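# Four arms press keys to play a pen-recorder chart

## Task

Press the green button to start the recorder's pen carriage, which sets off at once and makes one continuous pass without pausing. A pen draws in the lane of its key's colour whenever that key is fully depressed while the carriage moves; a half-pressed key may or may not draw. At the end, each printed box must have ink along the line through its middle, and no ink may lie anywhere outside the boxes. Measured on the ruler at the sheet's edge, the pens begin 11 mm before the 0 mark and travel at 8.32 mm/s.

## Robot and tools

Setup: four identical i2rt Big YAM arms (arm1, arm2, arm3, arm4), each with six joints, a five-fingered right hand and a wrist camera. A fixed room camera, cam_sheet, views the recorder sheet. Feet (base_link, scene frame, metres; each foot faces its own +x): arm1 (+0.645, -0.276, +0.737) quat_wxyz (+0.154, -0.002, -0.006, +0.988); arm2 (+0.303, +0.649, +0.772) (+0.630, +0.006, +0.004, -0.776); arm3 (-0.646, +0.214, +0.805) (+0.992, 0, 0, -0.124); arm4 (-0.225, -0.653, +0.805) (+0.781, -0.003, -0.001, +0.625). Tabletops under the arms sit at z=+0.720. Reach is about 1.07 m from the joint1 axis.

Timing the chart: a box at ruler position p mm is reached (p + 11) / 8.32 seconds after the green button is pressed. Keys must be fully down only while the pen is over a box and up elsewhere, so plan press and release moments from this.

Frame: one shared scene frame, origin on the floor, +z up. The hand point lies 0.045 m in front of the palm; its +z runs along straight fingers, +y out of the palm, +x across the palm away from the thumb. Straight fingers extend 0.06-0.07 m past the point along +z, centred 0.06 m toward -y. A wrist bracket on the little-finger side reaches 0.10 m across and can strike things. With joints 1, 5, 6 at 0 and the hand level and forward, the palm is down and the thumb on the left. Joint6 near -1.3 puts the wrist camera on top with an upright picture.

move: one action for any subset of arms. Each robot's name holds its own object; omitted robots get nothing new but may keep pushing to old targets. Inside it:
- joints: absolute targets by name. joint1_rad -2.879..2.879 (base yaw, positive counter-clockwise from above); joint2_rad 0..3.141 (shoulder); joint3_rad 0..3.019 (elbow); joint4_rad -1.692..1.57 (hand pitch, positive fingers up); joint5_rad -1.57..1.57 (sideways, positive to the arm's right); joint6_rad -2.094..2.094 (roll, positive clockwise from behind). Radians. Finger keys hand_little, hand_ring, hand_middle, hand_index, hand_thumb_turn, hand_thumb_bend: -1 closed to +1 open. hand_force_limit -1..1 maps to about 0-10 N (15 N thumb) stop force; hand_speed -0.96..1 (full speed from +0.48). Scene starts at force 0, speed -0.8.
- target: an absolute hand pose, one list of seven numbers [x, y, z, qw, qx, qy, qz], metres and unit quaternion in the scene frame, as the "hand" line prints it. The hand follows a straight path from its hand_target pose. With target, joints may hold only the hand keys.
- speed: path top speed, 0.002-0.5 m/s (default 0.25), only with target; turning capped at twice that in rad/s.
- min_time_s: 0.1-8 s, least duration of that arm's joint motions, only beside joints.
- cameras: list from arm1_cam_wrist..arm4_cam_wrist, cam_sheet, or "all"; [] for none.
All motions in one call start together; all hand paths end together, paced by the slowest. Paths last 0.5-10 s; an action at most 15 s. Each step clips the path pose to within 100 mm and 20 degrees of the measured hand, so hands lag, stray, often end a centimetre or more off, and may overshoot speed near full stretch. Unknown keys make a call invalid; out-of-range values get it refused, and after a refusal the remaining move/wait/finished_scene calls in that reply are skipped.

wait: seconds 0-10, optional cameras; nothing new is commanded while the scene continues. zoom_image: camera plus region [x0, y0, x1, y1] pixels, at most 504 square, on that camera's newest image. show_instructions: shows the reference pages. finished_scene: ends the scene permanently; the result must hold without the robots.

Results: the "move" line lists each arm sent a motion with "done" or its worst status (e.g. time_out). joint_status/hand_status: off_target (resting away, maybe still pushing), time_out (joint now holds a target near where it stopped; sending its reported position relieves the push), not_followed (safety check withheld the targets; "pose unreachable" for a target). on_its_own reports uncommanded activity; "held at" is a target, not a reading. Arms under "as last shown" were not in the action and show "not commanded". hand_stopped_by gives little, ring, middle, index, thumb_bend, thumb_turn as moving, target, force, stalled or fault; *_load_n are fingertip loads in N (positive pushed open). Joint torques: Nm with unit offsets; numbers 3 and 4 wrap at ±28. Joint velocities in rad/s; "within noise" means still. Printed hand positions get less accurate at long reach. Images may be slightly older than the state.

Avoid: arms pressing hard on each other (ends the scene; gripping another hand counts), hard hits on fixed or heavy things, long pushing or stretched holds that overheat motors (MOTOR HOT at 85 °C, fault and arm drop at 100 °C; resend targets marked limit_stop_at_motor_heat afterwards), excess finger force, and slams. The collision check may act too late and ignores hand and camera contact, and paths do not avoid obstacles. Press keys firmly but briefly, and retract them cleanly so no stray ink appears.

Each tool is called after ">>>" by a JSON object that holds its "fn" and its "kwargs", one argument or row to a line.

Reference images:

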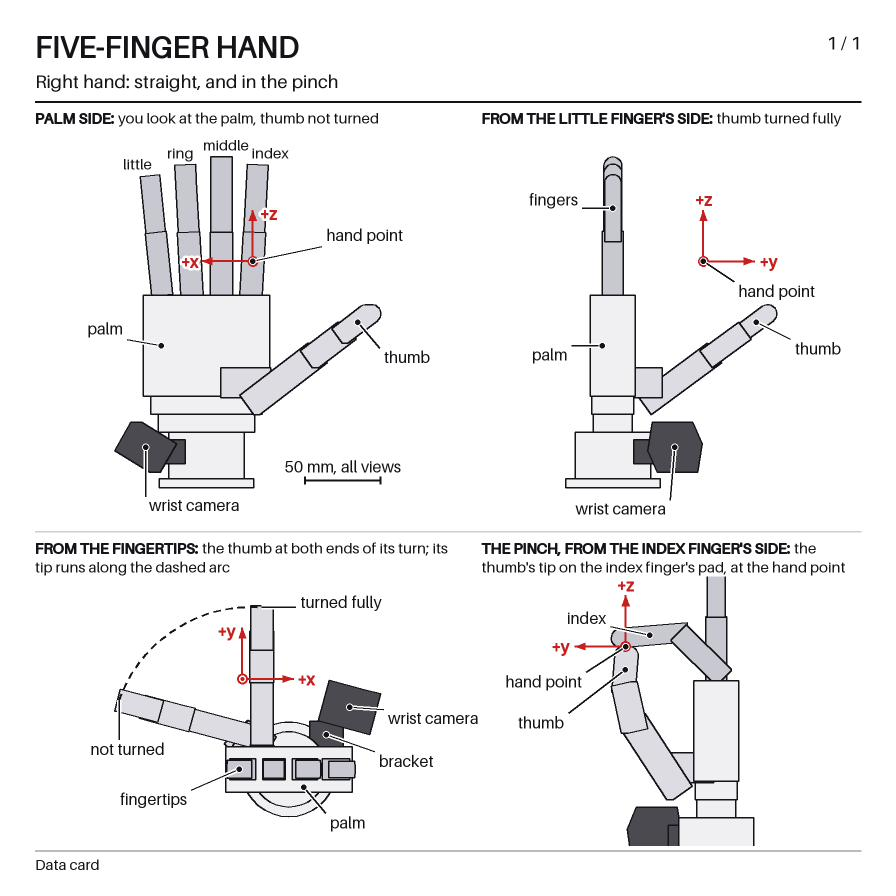

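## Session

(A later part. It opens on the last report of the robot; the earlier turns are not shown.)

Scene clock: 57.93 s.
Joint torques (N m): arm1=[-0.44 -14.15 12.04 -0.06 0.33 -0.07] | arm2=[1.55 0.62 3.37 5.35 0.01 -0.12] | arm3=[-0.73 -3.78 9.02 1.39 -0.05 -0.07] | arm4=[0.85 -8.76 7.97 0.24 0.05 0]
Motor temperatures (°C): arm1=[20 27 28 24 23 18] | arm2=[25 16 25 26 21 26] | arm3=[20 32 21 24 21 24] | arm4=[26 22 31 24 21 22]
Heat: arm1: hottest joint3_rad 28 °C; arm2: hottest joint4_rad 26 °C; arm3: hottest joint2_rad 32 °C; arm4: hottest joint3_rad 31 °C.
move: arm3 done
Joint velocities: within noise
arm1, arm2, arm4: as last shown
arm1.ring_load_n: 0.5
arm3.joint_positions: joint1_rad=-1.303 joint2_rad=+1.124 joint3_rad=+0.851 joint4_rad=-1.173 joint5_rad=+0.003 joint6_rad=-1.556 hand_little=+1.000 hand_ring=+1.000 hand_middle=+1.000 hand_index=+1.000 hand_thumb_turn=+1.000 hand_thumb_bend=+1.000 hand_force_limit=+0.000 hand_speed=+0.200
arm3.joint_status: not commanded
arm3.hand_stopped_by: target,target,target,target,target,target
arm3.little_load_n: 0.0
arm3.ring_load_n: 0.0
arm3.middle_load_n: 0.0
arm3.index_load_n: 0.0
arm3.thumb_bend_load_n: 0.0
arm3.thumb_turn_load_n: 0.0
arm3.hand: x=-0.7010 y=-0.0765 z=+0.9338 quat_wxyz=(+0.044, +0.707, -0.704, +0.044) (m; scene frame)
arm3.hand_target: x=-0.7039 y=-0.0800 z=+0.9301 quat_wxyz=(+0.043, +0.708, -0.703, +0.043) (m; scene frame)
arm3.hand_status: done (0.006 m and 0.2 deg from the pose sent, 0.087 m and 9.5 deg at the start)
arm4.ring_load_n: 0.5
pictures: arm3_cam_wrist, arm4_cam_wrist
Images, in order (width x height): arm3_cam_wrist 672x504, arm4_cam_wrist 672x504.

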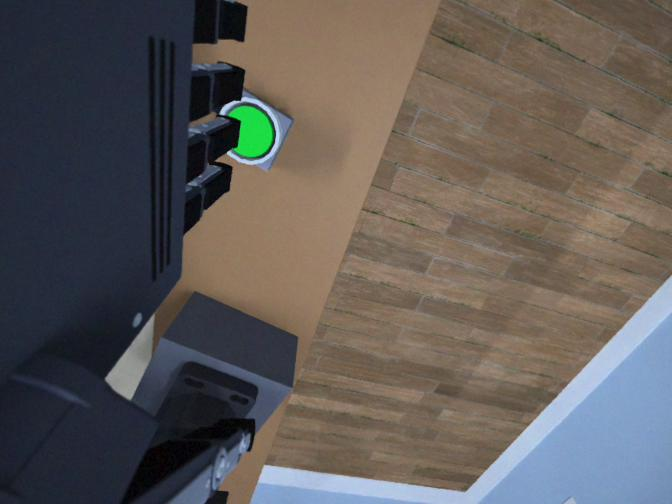

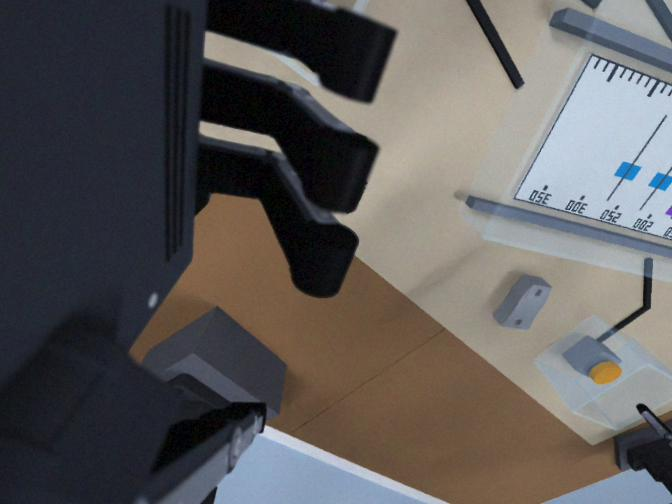

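>>> {"fn": "move", "kwargs": {
  "arm3": {"target":[-0.7029,-0.0915,0.90,0.0430,0.7083,-0.7033,0.0433],"speed":0.2,"joints":{"hand_little":-1,"hand_ring":-1,"hand_middle":-1}},
  "arm2": {"target":[-0.0417,0.4859,0.90,0.0583,0.2968,-0.9530,0.0182],"speed":0.25},
  "cameras": ["arm3_cam_wrist"]
}}

>>> {"fn": "zoom_image", "kwargs": {
  "camera": "arm3_cam_wrist",
  "region": [160, 60, 340, 260]
}}

>>> {"fn": "move", "kwargs": {
  "arm3": {"target":[-0.66,-0.07,1.0,0.0281,0.7648,-0.6428,0.0334],"speed":0.3}
}}

>>> {"fn": "move", "kwargs": {
  "arm3": {"target":[-0.30,0.0,1.0,0.0101,0.9845,-0.1647,0.0602],"speed":0.35}
}}

>>> {"fn": "move", "kwargs": {
  "arm3": {"target":[-0.2751,-0.0035,0.90,0.0101,0.9845,-0.1647,0.0602],"speed":0.2},
  "arm4": {"target":[-0.3557,-0.180,0.90,-0.0513,0.5414,0.8385,0.0331],"speed":0.2},
  "cameras": ["all"]
}}

Scene clock: 60.07 s.
Joint torques (N m): arm1=[-0.38 -14.15 12.04 -0.06 0.33 -0.07] | arm2=[1.26 -8.76 10.77 0.23 0.02 -0.15] | arm3=[-0.03 -4.31 8.51 1.35 -0.03 -0.05] | arm4=[0.67 -8.82 7.94 0.12 0.08 0.04]
Motor temperatures (°C): arm1=[20 27 28 24 23 18] | arm2=[25 17 25 26 21 26] | arm3=[20 32 21 24 21 24] | arm4=[26 22 31 24 21 22]
Heat: arm1: hottest joint3_rad 28 °C; arm2: hottest joint4_rad 26 °C; arm3: hottest joint2_rad 32 °C; arm4: hottest joint3_rad 31 °C.
move: arm2 off_target; arm3 done
Joint velocities: within noise
arm1, arm4: as last shown
arm1.ring_load_n: 0.0
arm2.joint_positions: joint1_rad=-0.769 joint2_rad=+1.357 joint3_rad=+0.999 joint4_rad=-1.126 joint5_rad=-0.010 joint6_rad=-1.574 hand_little=-1.000 hand_ring=-1.000 hand_middle=-1.000 hand_index=+1.000 hand_thumb_turn=+1.000 hand_thumb_bend=+1.000 hand_force_limit=+0.000 hand_speed=+0.200
arm2.joint_status: not commanded
arm2.hand_stopped_by: target,target,target,target,target,target
arm2.little_load_n: 0.0
arm2.ring_load_n: 0.0
arm2.middle_load_n: 0.0
arm2.index_load_n: 0.0
arm2.thumb_bend_load_n: 0.0
arm2.thumb_turn_load_n: 0.0
arm2.hand: x=-0.0278 y=+0.4959 z=+0.8790 quat_wxyz=(+0.036, +0.294, -0.955, +0.012) (m; scene frame)
arm2.hand_target: x=-0.0410 y=+0.4864 z=+0.9000 quat_wxyz=(+0.059, +0.297, -0.953, +0.018) (m; scene frame)
arm2.hand_status: off_target (0.027 m and 2.7 deg from the pose sent, 0.071 m and 1.5 deg at the start)
arm3.joint_positions: joint1_rad=-1.303 joint2_rad=+1.186 joint3_rad=+0.819 joint4_rad=-1.075 joint5_rad=+0.003 joint6_rad=-1.556 hand_little=-1.000 hand_ring=-1.000 hand_middle=-1.000 hand_index=+1.000 hand_thumb_turn=+1.000 hand_thumb_bend=+1.000 hand_force_limit=+0.000 hand_speed=+0.200
arm3.joint_status: all done
arm3.hand_stopped_by: target,target,target,target,target,target
arm3.little_load_n: 0.0
arm3.ring_load_n: 0.0
arm3.middle_load_n: 0.5
arm3.index_load_n: 0.0
arm3.thumb_bend_load_n: 0.0
arm3.thumb_turn_load_n: 0.0
arm3.hand: x=-0.7007 y=-0.0894 z=+0.9054 quat_wxyz=(+0.046, +0.707, -0.704, +0.046) (m; scene frame)
arm3.hand_target: x=-0.7028 y=-0.0914 z=+0.9001 quat_wxyz=(+0.043, +0.708, -0.703, +0.043) (m; scene frame)
arm3.hand_status: done (0.006 m and 0.4 deg from the pose sent, 0.037 m and 0.2 deg at the start)
arm4.ring_load_n: 0.0
pictures: arm3_cam_wrist
Images, in order (width x height): arm3_cam_wrist 672x504.

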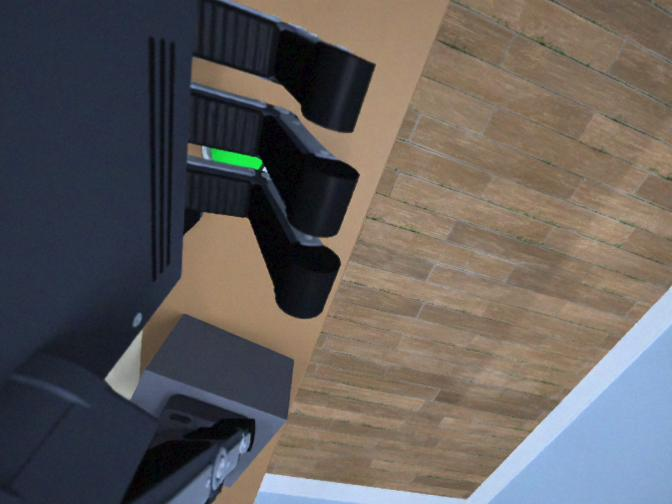

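Scaled by 2.520 from the camera's 672x504 image, which has a finer 960x720 frame.

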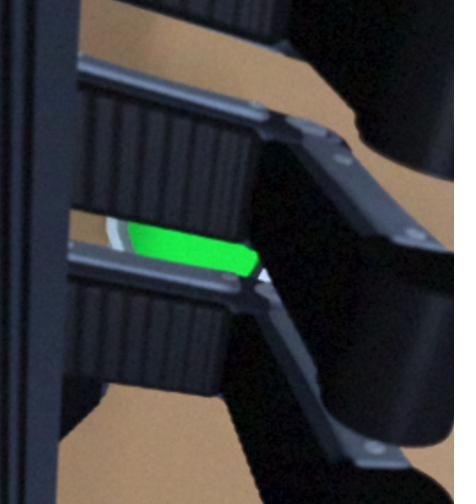

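Scene clock: 61.33 s.
Joint torques (N m): arm1=[-0.38 -14.15 12.03 -0.06 0.33 -0.07] | arm2=[1.2 -8.88 10.74 0.21 0.02 -0.16] | arm3=[1.38 -3.78 12.64 0.39 0.01 0] | arm4=[0.56 -8.94 7.99 0.06 0.06 0.05]
Motor temperatures (°C): arm1=[20 27 29 24 23 18] | arm2=[25 17 25 26 21 26] | arm3=[20 31 21 24 21 24] | arm4=[26 22 31 24 21 22]
Heat: arm1: hottest joint3_rad 29 °C; arm2: hottest joint4_rad 26 °C; arm3: hottest joint2_rad 31 °C; arm4: hottest joint3_rad 31 °C.
move: arm3 off_target
Joint velocities: within noise
arm1, arm2, arm4: as last shown
arm2.thumb_bend_load_n: -0.5
arm2.hand_target: x=-0.0411 y=+0.4864 z=+0.9000 quat_wxyz=(+0.059, +0.297, -0.953, +0.018) (m; scene frame)
arm3.joint_positions: joint1_rad=-1.166 joint2_rad=+1.076 joint3_rad=+0.956 joint4_rad=-1.389 joint5_rad=+0.001 joint6_rad=-1.573 hand_little=-1.000 hand_ring=-1.000 hand_middle=-1.000 hand_index=+1.000 hand_thumb_turn=+1.000 hand_thumb_bend=+1.000 hand_force_limit=+0.000 hand_speed=+0.200
arm3.joint_status: not commanded
arm3.hand_stopped_by: target,target,target,target,target,target
arm3.little_load_n: 0.0
arm3.ring_load_n: 0.0
arm3.middle_load_n: 0.0
arm3.index_load_n: 0.0
arm3.thumb_bend_load_n: 0.0
arm3.thumb_turn_load_n: 0.0
arm3.hand: x=-0.6645 y=-0.0590 z=+0.9860 quat_wxyz=(+0.020, +0.760, -0.649, +0.023) (m; scene frame)
arm3.hand_target: x=-0.6600 y=-0.0696 z=+0.9999 quat_wxyz=(+0.028, +0.765, -0.643, +0.034) (m; scene frame)
arm3.hand_status: off_target (0.018 m and 1.7 deg from the pose sent, 0.105 m and 9.9 deg at the start)
arm4.index_load_n: 0.5
pictures: none

Scene clock: 63.80 s.
Joint torques (N m): arm1=[-0.38 -14.15 12.03 -0.06 0.33 -0.07] | arm2=[1.26 -8.76 10.74 0.24 0.02 -0.16] | arm3=[0.73 -6.42 13.05 1.05 -0.01 -0.1] | arm4=[0.85 -9.29 7.9 0.16 0.05 0.02]
Motor temperatures (°C): arm1=[20 27 29 24 23 18] | arm2=[25 17 25 26 21 26] | arm3=[20 31 21 24 21 24] | arm4=[26 22 31 24 21 22]
Heat: arm1: hottest joint3_rad 29 °C; arm2: hottest joint4_rad 26 °C; arm3: hottest joint2_rad 31 °C; arm4: hottest joint3_rad 31 °C.
move: arm3 off_target
Joint velocities: within noise
arm1, arm2, arm4: as last shown
arm1.little_load_n: 0.5
arm2.thumb_bend_load_n: 0.0
arm3.joint_positions: joint1_rad=-0.159 joint2_rad=+1.359 joint3_rad=+1.203 joint4_rad=-1.323 joint5_rad=-0.006 joint6_rad=-1.629 hand_little=-1.000 hand_ring=-1.000 hand_middle=-1.000 hand_index=+1.000 hand_thumb_turn=+1.000 hand_thumb_bend=+1.000 hand_force_limit=+0.000 hand_speed=+0.200
arm3.joint_status: not commanded
arm3.hand_stopped_by: target,target,target,target,target,target
arm3.little_load_n: 0.0
arm3.ring_load_n: 0.0
arm3.middle_load_n: 0.0
arm3.index_load_n: 0.0
arm3.thumb_bend_load_n: -0.5
arm3.thumb_turn_load_n: 0.0
arm3.hand: x=-0.3181 y=+0.0061 z=+0.9910 quat_wxyz=(+0.008, +0.984, -0.173, +0.045) (m; scene frame)
arm3.hand_target: x=-0.3006 y=+0.0003 z=+1.0002 quat_wxyz=(+0.010, +0.984, -0.165, +0.060) (m; scene frame)
arm3.hand_status: off_target (0.021 m and 2.0 deg from the pose sent, 0.370 m and 62.0 deg at the start)
arm4.index_load_n: 0.0
pictures: none

Scene clock: 65.33 s.
Joint torques (N m): arm1=[-0.38 -14.15 12.04 -0.05 0.33 -0.07] | arm2=[1.32 -8.82 10.74 0.23 0.02 -0.16] | arm3=[1.14 -8.18 8.84 1.37 0.01 0.06] | arm4=[1.67 -10.52 11.19 0.64 0.07 0.15]
Motor temperatures (°C): arm1=[20 27 29 24 23 18] | arm2=[25 17 25 26 21 26] | arm3=[20 31 21 24 21 24] | arm4=[26 22 32 24 21 22]
Heat: arm1: hottest joint3_rad 29 °C; arm2: hottest joint4_rad 26 °C; arm3: hottest joint2_rad 31 °C; arm4: hottest joint3_rad 32 °C.
move: arm3 done; arm4 off_target
Joint velocities: within noise
arm1, arm2: as last shown
arm1.little_load_n: 0.0
arm1.index_load_n: -0.5
arm3.joint_positions: joint1_rad=-0.150 joint2_rad=+1.496 joint3_rad=+1.114 joint4_rad=-1.063 joint5_rad=-0.006 joint6_rad=-1.629 hand_little=-1.000 hand_ring=-1.000 hand_middle=-1.000 hand_index=+1.000 hand_thumb_turn=+1.000 hand_thumb_bend=+1.000 hand_force_limit=+0.000 hand_speed=+0.200
arm3.joint_status: not commanded
arm3.hand_stopped_by: target,target,target,target,target,target
arm3.little_load_n: 0.0
arm3.ring_load_n: 0.0
arm3.middle_load_n: 0.0
arm3.index_load_n: 0.0
arm3.thumb_bend_load_n: 0.0
arm3.thumb_turn_load_n: 0.0
arm3.hand: x=-0.2806 y=-0.0059 z=+0.9063 quat_wxyz=(+0.011, +0.984, -0.169, +0.062) (m; scene frame)
arm3.hand_target: x=-0.2752 y=-0.0034 z=+0.9001 quat_wxyz=(+0.010, +0.984, -0.165, +0.060) (m; scene frame)
arm3.hand_status: done (0.009 m and 0.5 deg from the pose sent, 0.101 m and 2.0 deg at the start)
arm4.joint_positions: joint1_rad=+0.601 joint2_rad=+1.649 joint3_rad=+1.253 joint4_rad=-1.093 joint5_rad=-0.008 joint6_rad=-1.609 hand_little=-1.000 hand_ring=-1.000 hand_middle=-1.000 hand_index=+1.000 hand_thumb_turn=+1.000 hand_thumb_bend=+1.000 hand_force_limit=+0.000 hand_speed=+0.200
arm4.joint_status: not commanded
arm4.hand_stopped_by: target,target,target,target,target,target
arm4.little_load_n: 0.0
arm4.ring_load_n: 0.0
arm4.middle_load_n: 0.0
arm4.index_load_n: 0.0
arm4.thumb_bend_load_n: 0.0
arm4.thumb_turn_load_n: 0.0
arm4.hand: x=-0.3416 y=-0.1984 z=+0.8878 quat_wxyz=(-0.033, +0.545, +0.838, +0.020) (m; scene frame)
arm4.hand_target: x=-0.3556 y=-0.1809 z=+0.9004 quat_wxyz=(-0.052, +0.541, +0.839, +0.033) (m; scene frame)
arm4.hand_status: off_target (0.026 m and 2.6 deg from the pose sent, 0.127 m and 0.5 deg at the start)
pictures: arm1_cam_wrist, arm2_cam_wrist, arm3_cam_wrist, arm4_cam_wrist, cam_sheet
Images, in order (width x height): arm1_cam_wrist 672x504, arm2_cam_wrist 672x504, arm3_cam_wrist 672x504, arm4_cam_wrist 672x504, cam_sheet 672x504.

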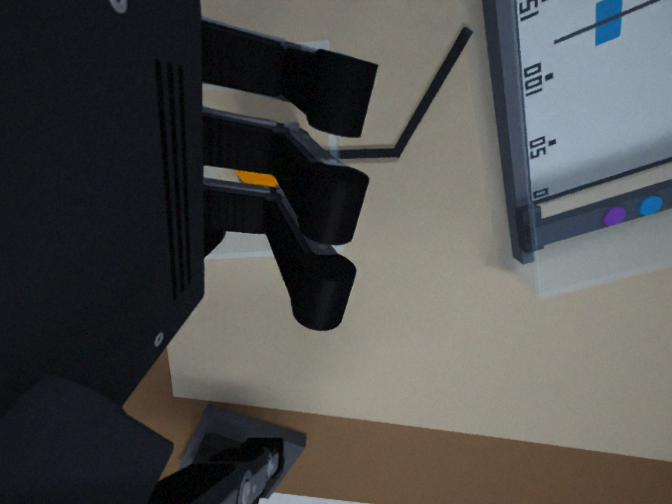

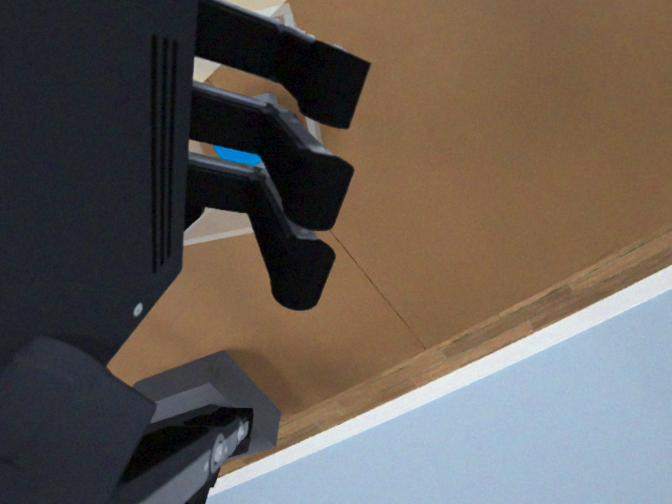

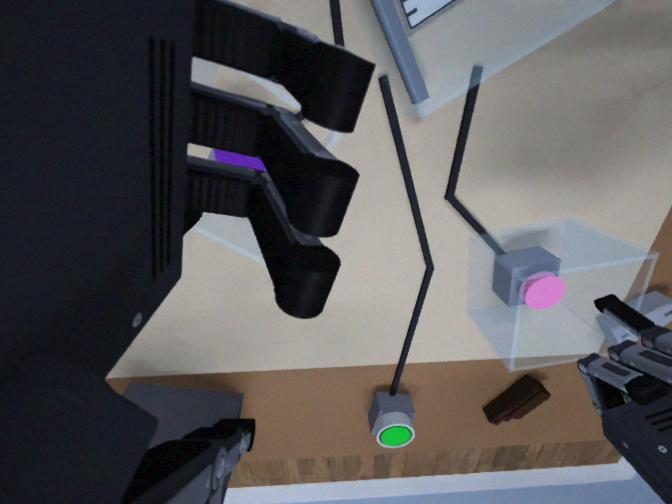

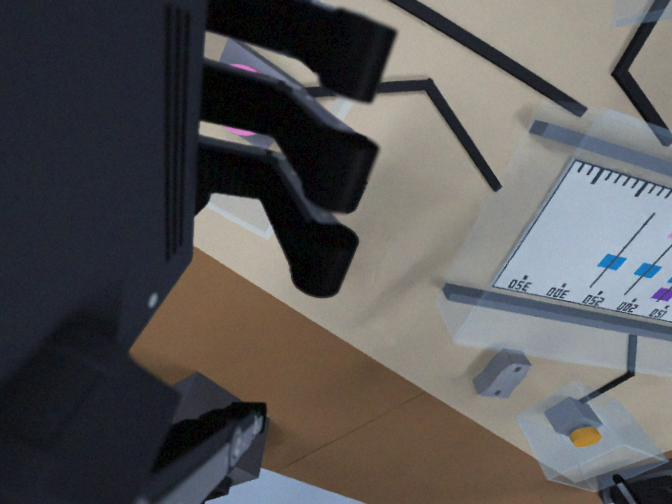

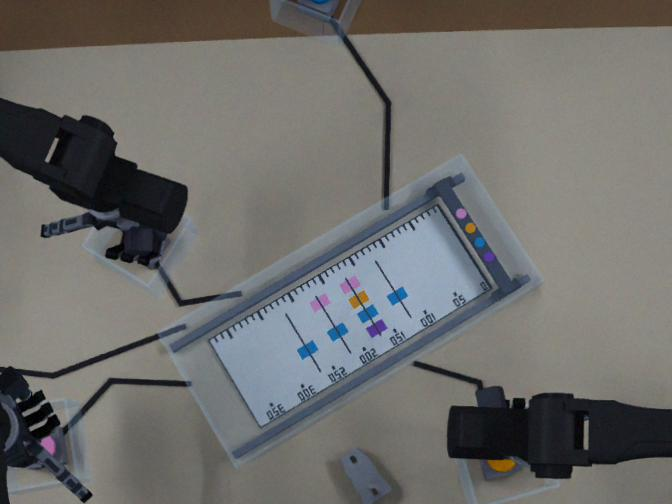

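>>> {"fn": "move", "kwargs": {
  "arm1": {"target":[0.2166,-0.1865,0.785,-0.0610,0.0218,0.9979,0.0013],"speed":0.25},
  "arm2": {"target":[-0.0417,0.4859,0.785,0.0583,0.2968,-0.9530,0.0182],"speed":0.25},
  "arm3": {"target":[-0.2751,-0.0035,0.785,0.0101,0.9845,-0.1647,0.0602],"speed":0.25},
  "arm4": {"target":[-0.3557,-0.180,0.785,-0.0513,0.5414,0.8385,0.0331],"speed":0.25},
  "cameras": ["all"]
}}

>>> {"fn": "move", "kwargs": {
  "arm1": {"target":[0.2166,-0.1865,0.90,-0.0610,0.0218,0.9979,0.0013],"speed":0.25},
  "arm2": {"target":[-0.0417,0.4859,0.90,0.0583,0.2968,-0.9530,0.0182],"speed":0.25},
  "arm3": {"target":[-0.2751,-0.0035,0.90,0.0101,0.9845,-0.1647,0.0602],"speed":0.25},
  "arm4": {"target":[-0.3557,-0.180,0.90,-0.0513,0.5414,0.8385,0.0331],"speed":0.25},
  "cameras": ["cam_sheet"]
}}

Scene clock: 68.13 s.
Joint torques (N m): arm1=[-0.09 -6.77 4.56 2.78 0.34 -0.04] | arm2=[1.44 -0.91 3.89 4.38 0.01 -0.13] | arm3=[1.26 -3.19 5.15 4.44 0.03 0.08] | arm4=[1.85 -5.25 4.19 3.55 0.11 0.16]
Motor temperatures (°C): arm1=[20 27 29 24 23 18] | arm2=[25 17 26 26 21 25] | arm3=[20 31 21 24 21 23] | arm4=[26 22 32 24 21 22]
Heat: arm1: hottest joint3_rad 29 °C; arm2: hottest joint3_rad 26 °C; arm3: hottest joint2_rad 31 °C; arm4: hottest joint3_rad 32 °C.
move: arm1 off_target; arm2 off_target; arm3 off_target; arm4 off_target
Joint velocities: within noise
arm1.joint_positions: joint1_rad=+0.233 joint2_rad=+1.504 joint3_rad=+1.104 joint4_rad=-1.001 joint5_rad=-0.018 joint6_rad=-1.601 hand_little=-1.000 hand_ring=-1.000 hand_middle=-1.000 hand_index=+1.000 hand_thumb_turn=+1.000 hand_thumb_bend=+1.000 hand_force_limit=+0.000 hand_speed=+0.200
arm1.joint_status: not commanded
arm1.hand_stopped_by: target,target,target,target,target,target
arm1.little_load_n: 0.0
arm1.ring_load_n: 0.0
arm1.middle_load_n: 0.0
arm1.index_load_n: 0.0
arm1.thumb_bend_load_n: 0.0
arm1.thumb_turn_load_n: 0.0
arm1.hand: x=+0.2170 y=-0.1862 z=+0.8289 quat_wxyz=(-0.082, +0.022, +0.996, +0.001) (m; scene frame)
arm1.hand_target: x=+0.2205 y=-0.1871 z=+0.7878 quat_wxyz=(-0.060, +0.022, +0.998, +0.001) (m; scene frame)
arm1.hand_status: off_target (0.044 m and 2.4 deg from the pose sent, 0.095 m and 2.7 deg at the start)
arm2.joint_positions: joint1_rad=-0.769 joint2_rad=+1.404 joint3_rad=+0.902 joint4_rad=-0.906 joint5_rad=-0.010 joint6_rad=-1.574 hand_little=-1.000 hand_ring=-1.000 hand_middle=-1.000 hand_index=+1.000 hand_thumb_turn=+1.000 hand_thumb_bend=+1.000 hand_force_limit=+0.000 hand_speed=+0.200
arm2.joint_status: not commanded
arm2.hand_stopped_by: target,target,target,target,target,target
arm2.little_load_n: 0.0
arm2.ring_load_n: 0.0
arm2.middle_load_n: 0.0
arm2.index_load_n: 0.0
arm2.thumb_bend_load_n: 0.0
arm2.thumb_turn_load_n: 0.0
arm2.hand: x=-0.0405 y=+0.4879 z=+0.8295 quat_wxyz=(+0.072, +0.294, -0.953, +0.023) (m; scene frame)
arm2.hand_target: x=-0.0376 y=+0.4882 z=+0.7895 quat_wxyz=(+0.058, +0.297, -0.953, +0.018) (m; scene frame)
arm2.hand_status: off_target (0.045 m and 1.7 deg from the pose sent, 0.096 m and 2.7 deg at the start)
arm3.joint_positions: joint1_rad=-0.150 joint2_rad=+1.576 joint3_rad=+0.991 joint4_rad=-0.831 joint5_rad=-0.006 joint6_rad=-1.629 hand_little=-1.000 hand_ring=-1.000 hand_middle=-1.000 hand_index=+1.000 hand_thumb_turn=+1.000 hand_thumb_bend=+1.000 hand_force_limit=+0.000 hand_speed=+0.200
arm3.joint_status: not commanded
arm3.hand_stopped_by: target,target,target,target,target,target
arm3.little_load_n: 0.0
arm3.ring_load_n: 0.0
arm3.middle_load_n: 0.0
arm3.index_load_n: 0.0
arm3.thumb_bend_load_n: 0.0
arm3.thumb_turn_load_n: -0.5
arm3.hand: x=-0.2780 y=-0.0069 z=+0.8340 quat_wxyz=(+0.015, +0.983, -0.168, +0.077) (m; scene frame)
arm3.hand_target: x=-0.2799 y=-0.0013 z=+0.7894 quat_wxyz=(+0.010, +0.985, -0.165, +0.059) (m; scene frame)
arm3.hand_status: off_target (0.049 m and 2.0 deg from the pose sent, 0.121 m and 0.5 deg at the start)
arm4.joint_positions: joint1_rad=+0.601 joint2_rad=+1.694 joint3_rad=+1.184 joint4_rad=-0.888 joint5_rad=-0.008 joint6_rad=-1.609 hand_little=-1.000 hand_ring=-1.000 hand_middle=-1.000 hand_index=+1.000 hand_thumb_turn=+1.000 hand_thumb_bend=+1.000 hand_force_limit=+0.000 hand_speed=+0.200
arm4.joint_status: not commanded
arm4.hand_stopped_by: target,target,target,target,target,target
arm4.little_load_n: 0.0
arm4.ring_load_n: 0.0
arm4.middle_load_n: 0.0
arm4.index_load_n: 0.0
arm4.thumb_bend_load_n: 0.0
arm4.thumb_turn_load_n: 0.0
arm4.hand: x=-0.3495 y=-0.1779 z=+0.8443 quat_wxyz=(-0.070, +0.543, +0.835, +0.046) (m; scene frame)
arm4.hand_target: x=-0.3535 y=-0.1858 z=+0.7899 quat_wxyz=(-0.051, +0.541, +0.839, +0.033) (m; scene frame)
arm4.hand_status: off_target (0.060 m and 2.7 deg from the pose sent, 0.105 m and 2.6 deg at the start)
pictures: arm1_cam_wrist, arm2_cam_wrist, arm3_cam_wrist, arm4_cam_wrist, cam_sheet
Images, in order (width x height): arm1_cam_wrist 672x504, arm2_cam_wrist 672x504, arm3_cam_wrist 672x504, arm4_cam_wrist 672x504, cam_sheet 672x504.

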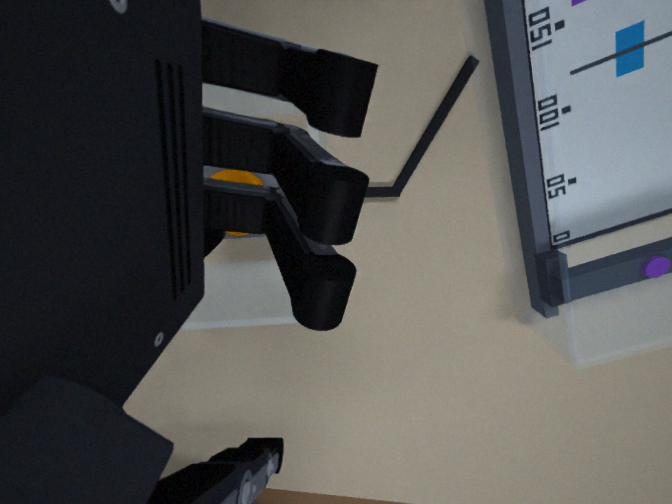

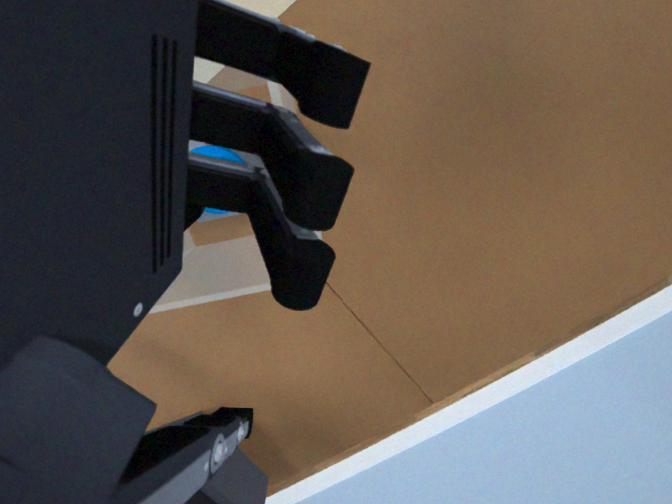

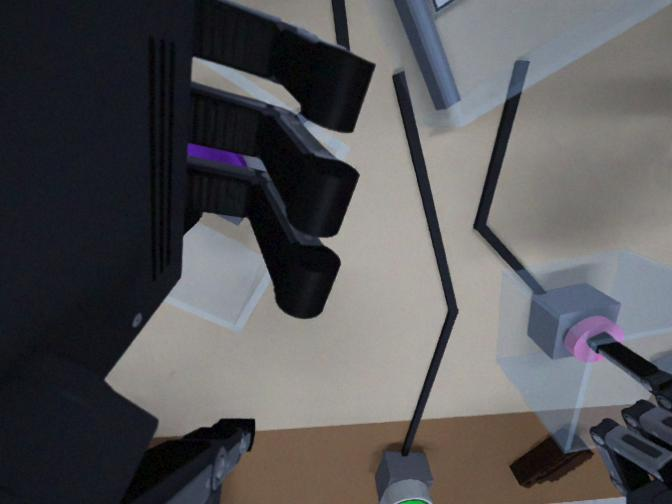

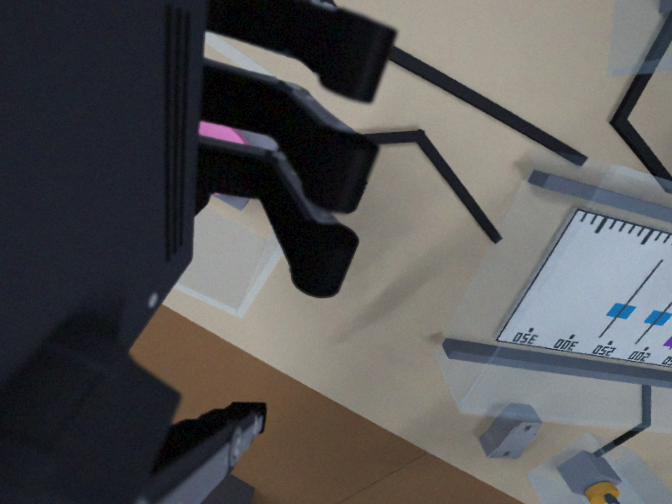

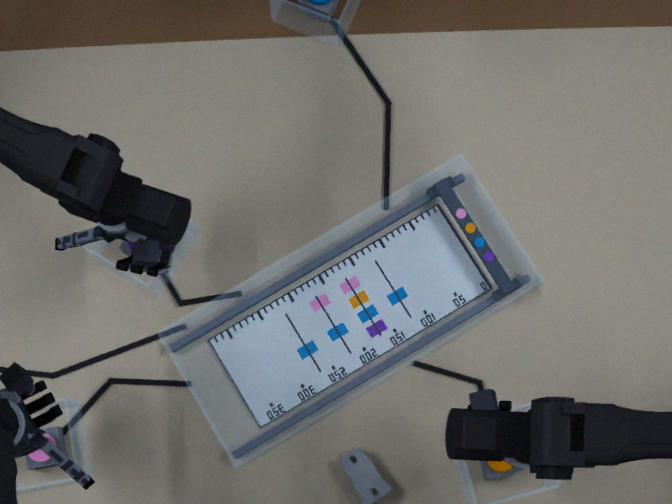

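Scene clock: 69.47 s.
Joint torques (N m): arm1=[-0.38 -13.92 11.97 -0.03 0.33 -0.07] | arm2=[1.26 -8.76 10.74 0.25 0.02 -0.16] | arm3=[1.55 -9.29 11.62 0.55 0.03 0.08] | arm4=[1.49 -13.39 10.93 -0.08 0.07 0.12]
Motor temperatures (°C): arm1=[20 27 29 24 23 18] | arm2=[25 17 26 25 21 25] | arm3=[20 31 22 24 21 23] | arm4=[26 23 32 24 21 22]
Heat: arm1: hottest joint3_rad 29 °C; arm2: hottest joint3_rad 26 °C; arm3: hottest joint2_rad 31 °C; arm4: hottest joint3_rad 32 °C.
move: arm1 off_target; arm2 off_target; arm3 off_target; arm4 off_target
Joint velocities: within noise
arm1.joint_positions: joint1_rad=+0.233 joint2_rad=+1.482 joint3_rad=+1.223 joint4_rad=-1.228 joint5_rad=-0.018 joint6_rad=-1.601 hand_little=-1.000 hand_ring=-1.000 hand_middle=-1.000 hand_index=+1.000 hand_thumb_turn=+1.000 hand_thumb_bend=+1.000 hand_force_limit=+0.000 hand_speed=+0.200
arm1.joint_status: not commanded
arm1.hand_stopped_by: target,target,target,target,target,target
arm1.little_load_n: 0.0
arm1.ring_load_n: 0.0
arm1.middle_load_n: 0.0
arm1.index_load_n: 0.0
arm1.thumb_bend_load_n: 0.0
arm1.thumb_turn_load_n: 0.0
arm1.hand: x=+0.2310 y=-0.1878 z=+0.8805 quat_wxyz=(-0.040, +0.023, +0.999, -0.001) (m; scene frame)
arm1.hand_target: x=+0.2173 y=-0.1866 z=+0.9001 quat_wxyz=(-0.061, +0.022, +0.998, +0.001) (m; scene frame)
arm1.hand_status: off_target (0.024 m and 2.5 deg from the pose sent, 0.071 m and 2.5 deg at the start)
arm2.joint_positions: joint1_rad=-0.769 joint2_rad=+1.357 joint3_rad=+0.999 joint4_rad=-1.126 joint5_rad=-0.010 joint6_rad=-1.574 hand_little=-1.000 hand_ring=-1.000 hand_middle=-1.000 hand_index=+1.000 hand_thumb_turn=+1.000 hand_thumb_bend=+1.000 hand_force_limit=+0.000 hand_speed=+0.200
arm2.joint_status: not commanded
arm2.hand_stopped_by: target,target,target,target,target,target
arm2.little_load_n: 0.0
arm2.ring_load_n: 0.0
arm2.middle_load_n: 0.5
arm2.index_load_n: 0.0
arm2.thumb_bend_load_n: 0.0
arm2.thumb_turn_load_n: 0.0
arm2.hand: x=-0.0280 y=+0.4958 z=+0.8793 quat_wxyz=(+0.036, +0.294, -0.955, +0.012) (m; scene frame)
arm2.hand_target: x=-0.0410 y=+0.4864 z=+0.8999 quat_wxyz=(+0.058, +0.297, -0.953, +0.018) (m; scene frame)
arm2.hand_status: off_target (0.027 m and 2.7 deg from the pose sent, 0.071 m and 1.7 deg at the start)
arm3.joint_positions: joint1_rad=-0.150 joint2_rad=+1.517 joint3_rad=+1.079 joint4_rad=-1.042 joint5_rad=-0.006 joint6_rad=-1.629 hand_little=-1.000 hand_ring=-1.000 hand_middle=-1.000 hand_index=+1.000 hand_thumb_turn=+1.000 hand_thumb_bend=+1.000 hand_force_limit=+0.000 hand_speed=+0.200
arm3.joint_status: not commanded
arm3.hand_stopped_by: target,target,target,target,target,target
arm3.little_load_n: 0.0
arm3.ring_load_n: 0.0
arm3.middle_load_n: 0.0
arm3.index_load_n: 0.0
arm3.thumb_bend_load_n: 0.0
arm3.thumb_turn_load_n: 0.0
arm3.hand: x=-0.2892 y=-0.0022 z=+0.8861 quat_wxyz=(+0.007, +0.985, -0.169, +0.046) (m; scene frame)
arm3.hand_target: x=-0.2755 y=-0.0033 z=+0.9000 quat_wxyz=(+0.010, +0.984, -0.165, +0.060) (m; scene frame)
arm3.hand_status: off_target (0.020 m and 1.8 deg from the pose sent, 0.066 m and 2.0 deg at the start)
arm4.joint_positions: joint1_rad=+0.601 joint2_rad=+1.681 joint3_rad=+1.254 joint4_rad=-1.075 joint5_rad=-0.008 joint6_rad=-1.609 hand_little=-1.000 hand_ring=-1.000 hand_middle=-1.000 hand_index=+1.000 hand_thumb_turn=+1.000 hand_thumb_bend=+1.000 hand_force_limit=+0.000 hand_speed=+0.200
arm4.joint_status: not commanded
arm4.hand_stopped_by: target,target,target,target,target,target
arm4.little_load_n: 0.0
arm4.ring_load_n: 0.5
arm4.middle_load_n: 0.0
arm4.index_load_n: 0.0
arm4.thumb_bend_load_n: 0.0
arm4.thumb_turn_load_n: 0.0
arm4.hand: x=-0.3427 y=-0.1952 z=+0.8736 quat_wxyz=(-0.028, +0.545, +0.838, +0.016) (m; scene frame)
arm4.hand_target: x=-0.3553 y=-0.1810 z=+0.9001 quat_wxyz=(-0.052, +0.541, +0.839, +0.033) (m; scene frame)
arm4.hand_status: off_target (0.033 m and 3.4 deg from the pose sent, 0.056 m and 2.7 deg at the start)
pictures: cam_sheet
Images, in order (width x height): cam_sheet 672x504.

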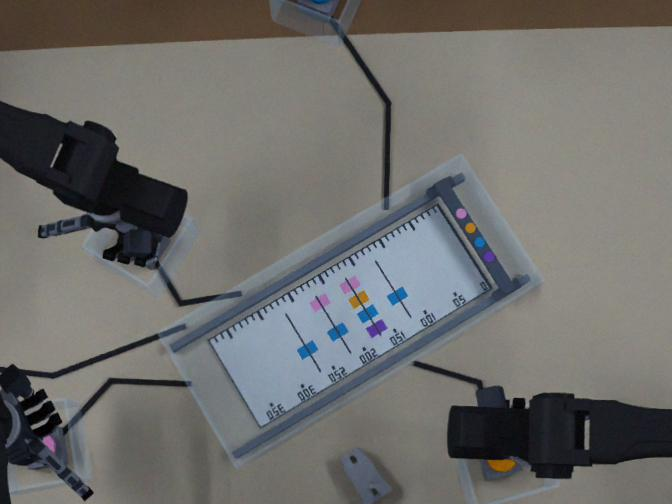

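>>> {"fn": "move", "kwargs": {
  "arm3": {"target":[-0.30,0.0,1.0,0.0101,0.9845,-0.1647,0.0602],"speed":0.3},
  "arm4": {"target":[-0.3063,-0.2894,0.95,-0.0513,0.5414,0.8385,0.0331],"speed":0.3}
}}

>>> {"fn": "move", "kwargs": {
  "arm3": {"target":[-0.66,-0.07,1.0,0.0281,0.7648,-0.6428,0.0334],"speed":0.3}
}}

>>> {"fn": "move", "kwargs": {
  "arm3": {"target":[-0.7029,-0.0915,0.90,0.0430,0.7083,-0.7033,0.0433],"speed":0.25},
  "cameras": ["arm3_cam_wrist"]
}}

Scene clock: 71.20 s.
Joint torques (N m): arm1=[-0.38 -13.92 11.97 -0.05 0.33 -0.07] | arm2=[1.26 -8.82 10.76 0.21 0.03 -0.16] | arm3=[0.03 -7.12 12.72 0.35 -0.04 -0.1] | arm4=[0.56 -8.7 8.01 0.05 0.05 0.04]
Motor temperatures (°C): arm1=[20 27 30 24 23 18] | arm2=[25 17 26 25 21 25] | arm3=[20 31 22 24 21 23] | arm4=[26 23 32 23 21 22]
Heat: arm1: hottest joint3_rad 30 °C; arm2: hottest joint3_rad 26 °C; arm3: hottest joint2_rad 31 °C; arm4: hottest joint3_rad 32 °C.
move: arm3 off_target; arm4 done
Joint velocities: within noise
arm1, arm2: as last shown
arm1.hand: x=+0.2311 y=-0.1878 z=+0.8805 quat_wxyz=(-0.039, +0.023, +0.999, -0.001) (m; scene frame)
arm1.hand_target: x=+0.2174 y=-0.1866 z=+0.9001 quat_wxyz=(-0.061, +0.022, +0.998, +0.001) (m; scene frame)
arm2.middle_load_n: 0.0
arm3.joint_positions: joint1_rad=-0.150 joint2_rad=+1.374 joint3_rad=+1.209 joint4_rad=-1.306 joint5_rad=-0.006 joint6_rad=-1.629 hand_little=-1.000 hand_ring=-1.000 hand_middle=-1.000 hand_index=+1.000 hand_thumb_turn=+1.000 hand_thumb_bend=+1.000 hand_force_limit=+0.000 hand_speed=+0.200
arm3.joint_status: not commanded
arm3.hand_stopped_by: target,target,target,target,target,target
arm3.little_load_n: 0.0
arm3.ring_load_n: 0.0
arm3.middle_load_n: 0.0
arm3.index_load_n: 0.0
arm3.thumb_bend_load_n: -0.5
arm3.thumb_turn_load_n: 0.0
arm3.hand: x=-0.3095 y=+0.0063 z=+0.9877 quat_wxyz=(+0.008, +0.984, -0.168, +0.049) (m; scene frame)
arm3.hand_target: x=-0.3003 y=+0.0001 z=+1.0000 quat_wxyz=(+0.010, +0.984, -0.165, +0.060) (m; scene frame)
arm3.hand_status: off_target (0.017 m and 1.4 deg from the pose sent, 0.114 m and 1.8 deg at the start)
arm4.joint_positions: joint1_rad=+0.601 joint2_rad=+1.326 joint3_rad=+1.055 joint4_rad=-1.177 joint5_rad=-0.008 joint6_rad=-1.609 hand_little=-1.000 hand_ring=-1.000 hand_middle=-1.000 hand_index=+1.000 hand_thumb_turn=+1.000 hand_thumb_bend=+1.000 hand_force_limit=+0.000 hand_speed=+0.200
arm4.joint_status: not commanded
arm4.hand_stopped_by: target,target,target,target,target,target
arm4.little_load_n: 0.0
arm4.ring_load_n: 0.0
arm4.middle_load_n: 0.0
arm4.index_load_n: 0.0
arm4.thumb_bend_load_n: 0.0
arm4.thumb_turn_load_n: 0.0
arm4.hand: x=-0.3061 y=-0.2878 z=+0.9452 quat_wxyz=(-0.050, +0.544, +0.837, +0.032) (m; scene frame)
arm4.hand_target: x=-0.3063 y=-0.2894 z=+0.9499 quat_wxyz=(-0.051, +0.541, +0.839, +0.033) (m; scene frame)
arm4.hand_status: done (0.005 m and 0.4 deg from the pose sent, 0.127 m and 3.4 deg at the start)
pictures: none

Scene clock: 73.87 s.
Joint torques (N m): arm1=[-0.44 -13.92 11.97 -0.05 0.33 -0.07] | arm2=[1.26 -8.88 10.74 0.23 0.02 -0.16] | arm3=[-0.67 -3.19 10.48 0.43 -0.07 -0.07] | arm4=[0.44 -8.76 7.88 0.09 0.08 0.02]
Motor temperatures (°C): arm1=[20 27 30 24 22 18] | arm2=[25 17 26 25 21 25] | arm3=[20 31 22 23 21 23] | arm4=[26 23 32 23 21 22]
Heat: arm1: hottest joint3_rad 30 °C; arm2: hottest joint3_rad 26 °C; arm3: hottest joint2_rad 31 °C; arm4: hottest joint3_rad 32 °C.
move: arm3 done
Joint velocities: within noise
arm1, arm2, arm4: as last shown
arm2.index_load_n: -0.5
arm3.joint_positions: joint1_rad=-1.146 joint2_rad=+1.070 joint3_rad=+0.983 joint4_rad=-1.392 joint5_rad=+0.003 joint6_rad=-1.564 hand_little=-1.000 hand_ring=-1.000 hand_middle=-1.000 hand_index=+1.000 hand_thumb_turn=+1.000 hand_thumb_bend=+1.000 hand_force_limit=+0.000 hand_speed=+0.200
arm3.joint_status: not commanded
arm3.hand_stopped_by: target,target,target,target,target,target
arm3.little_load_n: 0.0
arm3.ring_load_n: 0.0
arm3.middle_load_n: 0.0
arm3.index_load_n: 0.0
arm3.thumb_bend_load_n: 0.0
arm3.thumb_turn_load_n: 0.0
arm3.hand: x=-0.6580 y=-0.0659 z=+0.9977 quat_wxyz=(+0.030, +0.764, -0.644, +0.034) (m; scene frame)
arm3.hand_target: x=-0.6600 y=-0.0699 z=+1.0000 quat_wxyz=(+0.028, +0.765, -0.643, +0.033) (m; scene frame)
arm3.hand_status: done (0.005 m and 0.3 deg from the pose sent, 0.359 m and 60.7 deg at the start)
pictures: none

Scene clock: 75.17 s.
Joint torques (N m): arm1=[-0.44 -13.92 11.97 -0.05 0.33 -0.07] | arm2=[1.26 -8.7 10.73 0.21 0.02 -0.16] | arm3=[-0.44 -4.25 8.84 1.26 0.04 0.02] | arm4=[0.67 -8.59 7.98 0.02 0.08 0.06]
Motor temperatures (°C): arm1=[20 27 30 24 22 18] | arm2=[25 17 26 25 21 25] | arm3=[20 31 22 23 21 23] | arm4=[26 23 32 23 21 22]
Heat: arm1: hottest joint3_rad 30 °C; arm2: hottest joint3_rad 26 °C; arm3: hottest joint2_rad 31 °C; arm4: hottest joint3_rad 32 °C.
move: arm3 done
Joint velocities: within noise
arm1, arm2, arm4: as last shown
arm2.index_load_n: 0.0
arm3.joint_positions: joint1_rad=-1.300 joint2_rad=+1.186 joint3_rad=+0.816 joint4_rad=-1.075 joint5_rad=+0.003 joint6_rad=-1.564 hand_little=-1.000 hand_ring=-1.000 hand_middle=-1.000 hand_index=+1.000 hand_thumb_turn=+1.000 hand_thumb_bend=+1.000 hand_force_limit=+0.000 hand_speed=+0.200
arm3.joint_status: not commanded
arm3.hand_stopped_by: target,target,target,target,target,target
arm3.little_load_n: 0.0
arm3.ring_load_n: 0.0
arm3.middle_load_n: 0.0
arm3.index_load_n: 0.0
arm3.thumb_bend_load_n: 0.0
arm3.thumb_turn_load_n: 0.0
arm3.hand: x=-0.7000 y=-0.0888 z=+0.9043 quat_wxyz=(+0.045, +0.711, -0.700, +0.044) (m; scene frame)
arm3.hand_target: x=-0.7029 y=-0.0915 z=+0.9001 quat_wxyz=(+0.043, +0.708, -0.703, +0.043) (m; scene frame)
arm3.hand_status: done (0.006 m and 0.6 deg from the pose sent, 0.110 m and 9.5 deg at the start)
arm4.ring_load_n: 0.5
pictures: arm3_cam_wrist
Images, in order (width x height): arm3_cam_wrist 672x504.

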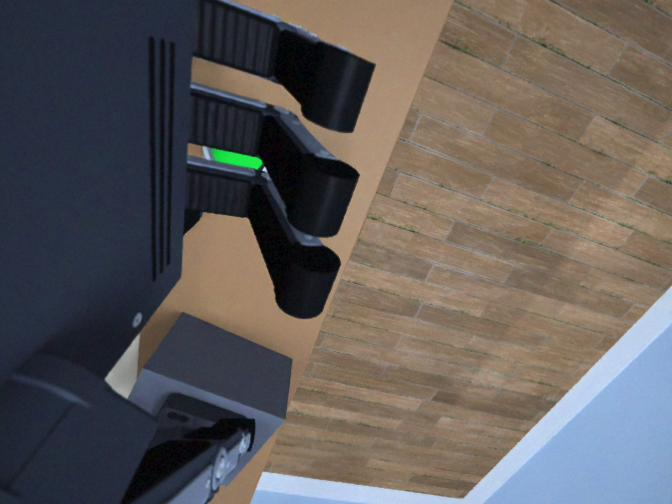

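>>> {"fn": "move", "kwargs": {
  "arm3": {"target":[-0.7029,-0.0915,0.785,0.0430,0.7083,-0.7033,0.0433],"speed":0.25},
  "cameras": ["cam_sheet","arm3_cam_wrist"]
}}

>>> {"fn": "move", "kwargs": {
  "arm3": {"target":[-0.66,-0.07,1.0,0.0281,0.7648,-0.6428,0.0334],"speed":0.3},
  "cameras": ["cam_sheet"]
}}

Scene clock: 76.50 s.
Joint torques (N m): arm1=[-0.38 -13.92 11.96 -0.05 0.33 -0.07] | arm2=[1.32 -8.88 10.73 0.21 0.02 -0.16] | arm3=[-0.15 0.73 4.04 5.81 0.02 0.05] | arm4=[1.14 -8.82 7.94 0.01 0.02 0.03]
Motor temperatures (°C): arm1=[20 27 31 23 22 18] | arm2=[25 17 26 25 21 25] | arm3=[20 31 22 23 21 23] | arm4=[26 23 32 23 21 22]
Heat: arm1: hottest joint3_rad 31 °C; arm2: hottest joint3_rad 26 °C; arm3: hottest joint2_rad 31 °C; arm4: hottest joint3_rad 32 °C.
move: arm3 off_target
Joint velocities: within noise
arm1, arm2, arm4: as last shown
arm3.joint_positions: joint1_rad=-1.300 joint2_rad=+1.287 joint3_rad=+0.678 joint4_rad=-0.829 joint5_rad=+0.003 joint6_rad=-1.564 hand_little=-1.000 hand_ring=-1.000 hand_middle=-1.000 hand_index=+1.000 hand_thumb_turn=+1.000 hand_thumb_bend=+1.000 hand_force_limit=+0.000 hand_speed=+0.200
arm3.joint_status: not commanded
arm3.hand_stopped_by: target,target,target,target,target,target
arm3.little_load_n: 0.0
arm3.ring_load_n: 0.0
arm3.middle_load_n: 0.0
arm3.index_load_n: 0.0
arm3.thumb_bend_load_n: 0.0
arm3.thumb_turn_load_n: 0.0
arm3.hand: x=-0.7000 y=-0.0861 z=+0.8298 quat_wxyz=(+0.047, +0.711, -0.700, +0.047) (m; scene frame)
arm3.hand_target: x=-0.7017 y=-0.0852 z=+0.7923 quat_wxyz=(+0.042, +0.708, -0.703, +0.043) (m; scene frame)
arm3.hand_status: off_target (0.045 m and 0.8 deg from the pose sent, 0.119 m and 0.6 deg at the start)
arm4.little_load_n: 0.5
arm4.ring_load_n: 0.0
pictures: arm3_cam_wrist, cam_sheet
Images, in order (width x height): arm3_cam_wrist 672x504, cam_sheet 672x504.

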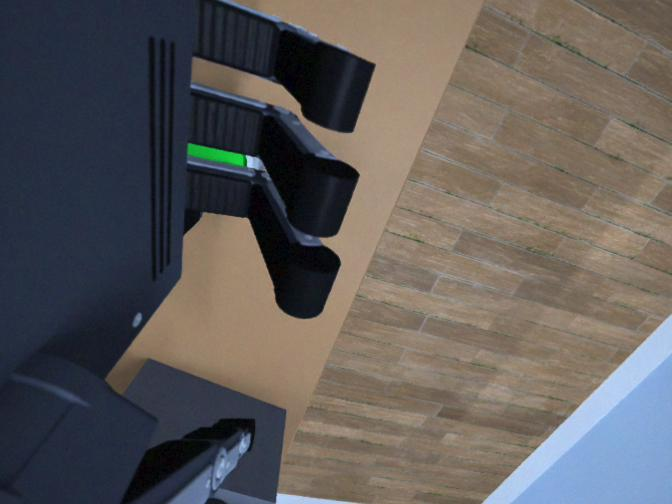

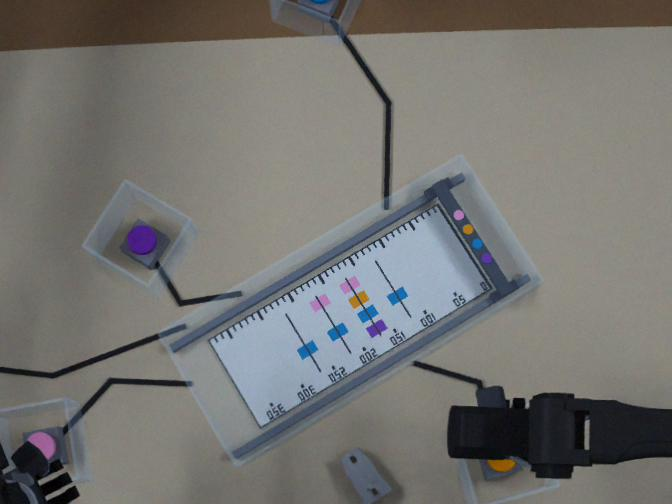

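Scene clock: 78.10 s.
Joint torques (N m): arm1=[-0.38 -13.92 11.97 -0.06 0.33 -0.07] | arm2=[1.26 -8.76 10.73 0.24 0.02 -0.16] | arm3=[0.91 -3.96 12.82 0.28 -0.04 0] | arm4=[0.73 -8.82 7.83 0.16 0.05 0.05]
Motor temperatures (°C): arm1=[20 27 31 23 22 18] | arm2=[25 17 26 25 21 25] | arm3=[20 31 22 23 20 23] | arm4=[26 23 32 23 21 22]
Heat: arm1: hottest joint3_rad 31 °C; arm2: hottest joint3_rad 26 °C; arm3: hottest joint2_rad 31 °C; arm4: hottest joint3_rad 32 °C.
move: arm3 off_target
Joint velocities: within noise
arm1, arm2, arm4: as last shown
arm1.index_load_n: -0.5
arm2.middle_load_n: 0.5
arm3.joint_positions: joint1_rad=-1.166 joint2_rad=+1.079 joint3_rad=+0.953 joint4_rad=-1.389 joint5_rad=+0.002 joint6_rad=-1.574 hand_little=-1.000 hand_ring=-1.000 hand_middle=-1.000 hand_index=+1.000 hand_thumb_turn=+1.000 hand_thumb_bend=+1.000 hand_force_limit=+0.000 hand_speed=+0.200
arm3.joint_status: not commanded
arm3.hand_stopped_by: target,target,target,target,target,target
arm3.little_load_n: 0.0
arm3.ring_load_n: 0.0
arm3.middle_load_n: 0.0
arm3.index_load_n: 0.0
arm3.thumb_bend_load_n: 0.0
arm3.thumb_turn_load_n: 0.0
arm3.hand: x=-0.6650 y=-0.0583 z=+0.9843 quat_wxyz=(+0.019, +0.761, -0.648, +0.021) (m; scene frame)
arm3.hand_target: x=-0.6601 y=-0.0695 z=+0.9997 quat_wxyz=(+0.028, +0.765, -0.643, +0.034) (m; scene frame)
arm3.hand_status: off_target (0.020 m and 2.0 deg from the pose sent, 0.176 m and 9.3 deg at the start)
arm4.little_load_n: 0.0
arm4.ring_load_n: 0.5
arm4.thumb_bend_load_n: -0.5
pictures: cam_sheet
Images, in order (width x height): cam_sheet 672x504.

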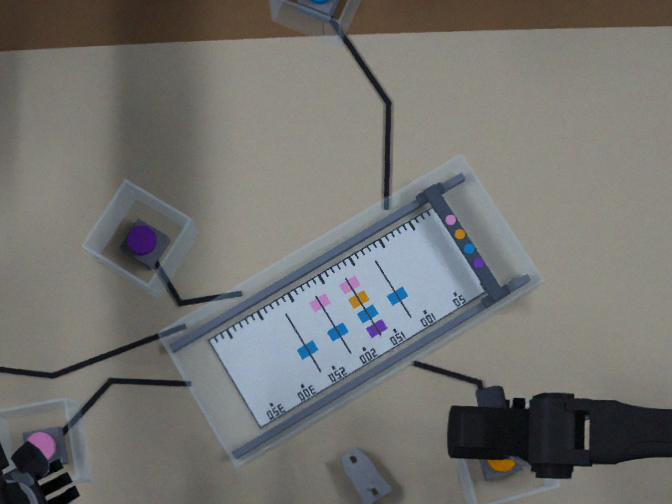

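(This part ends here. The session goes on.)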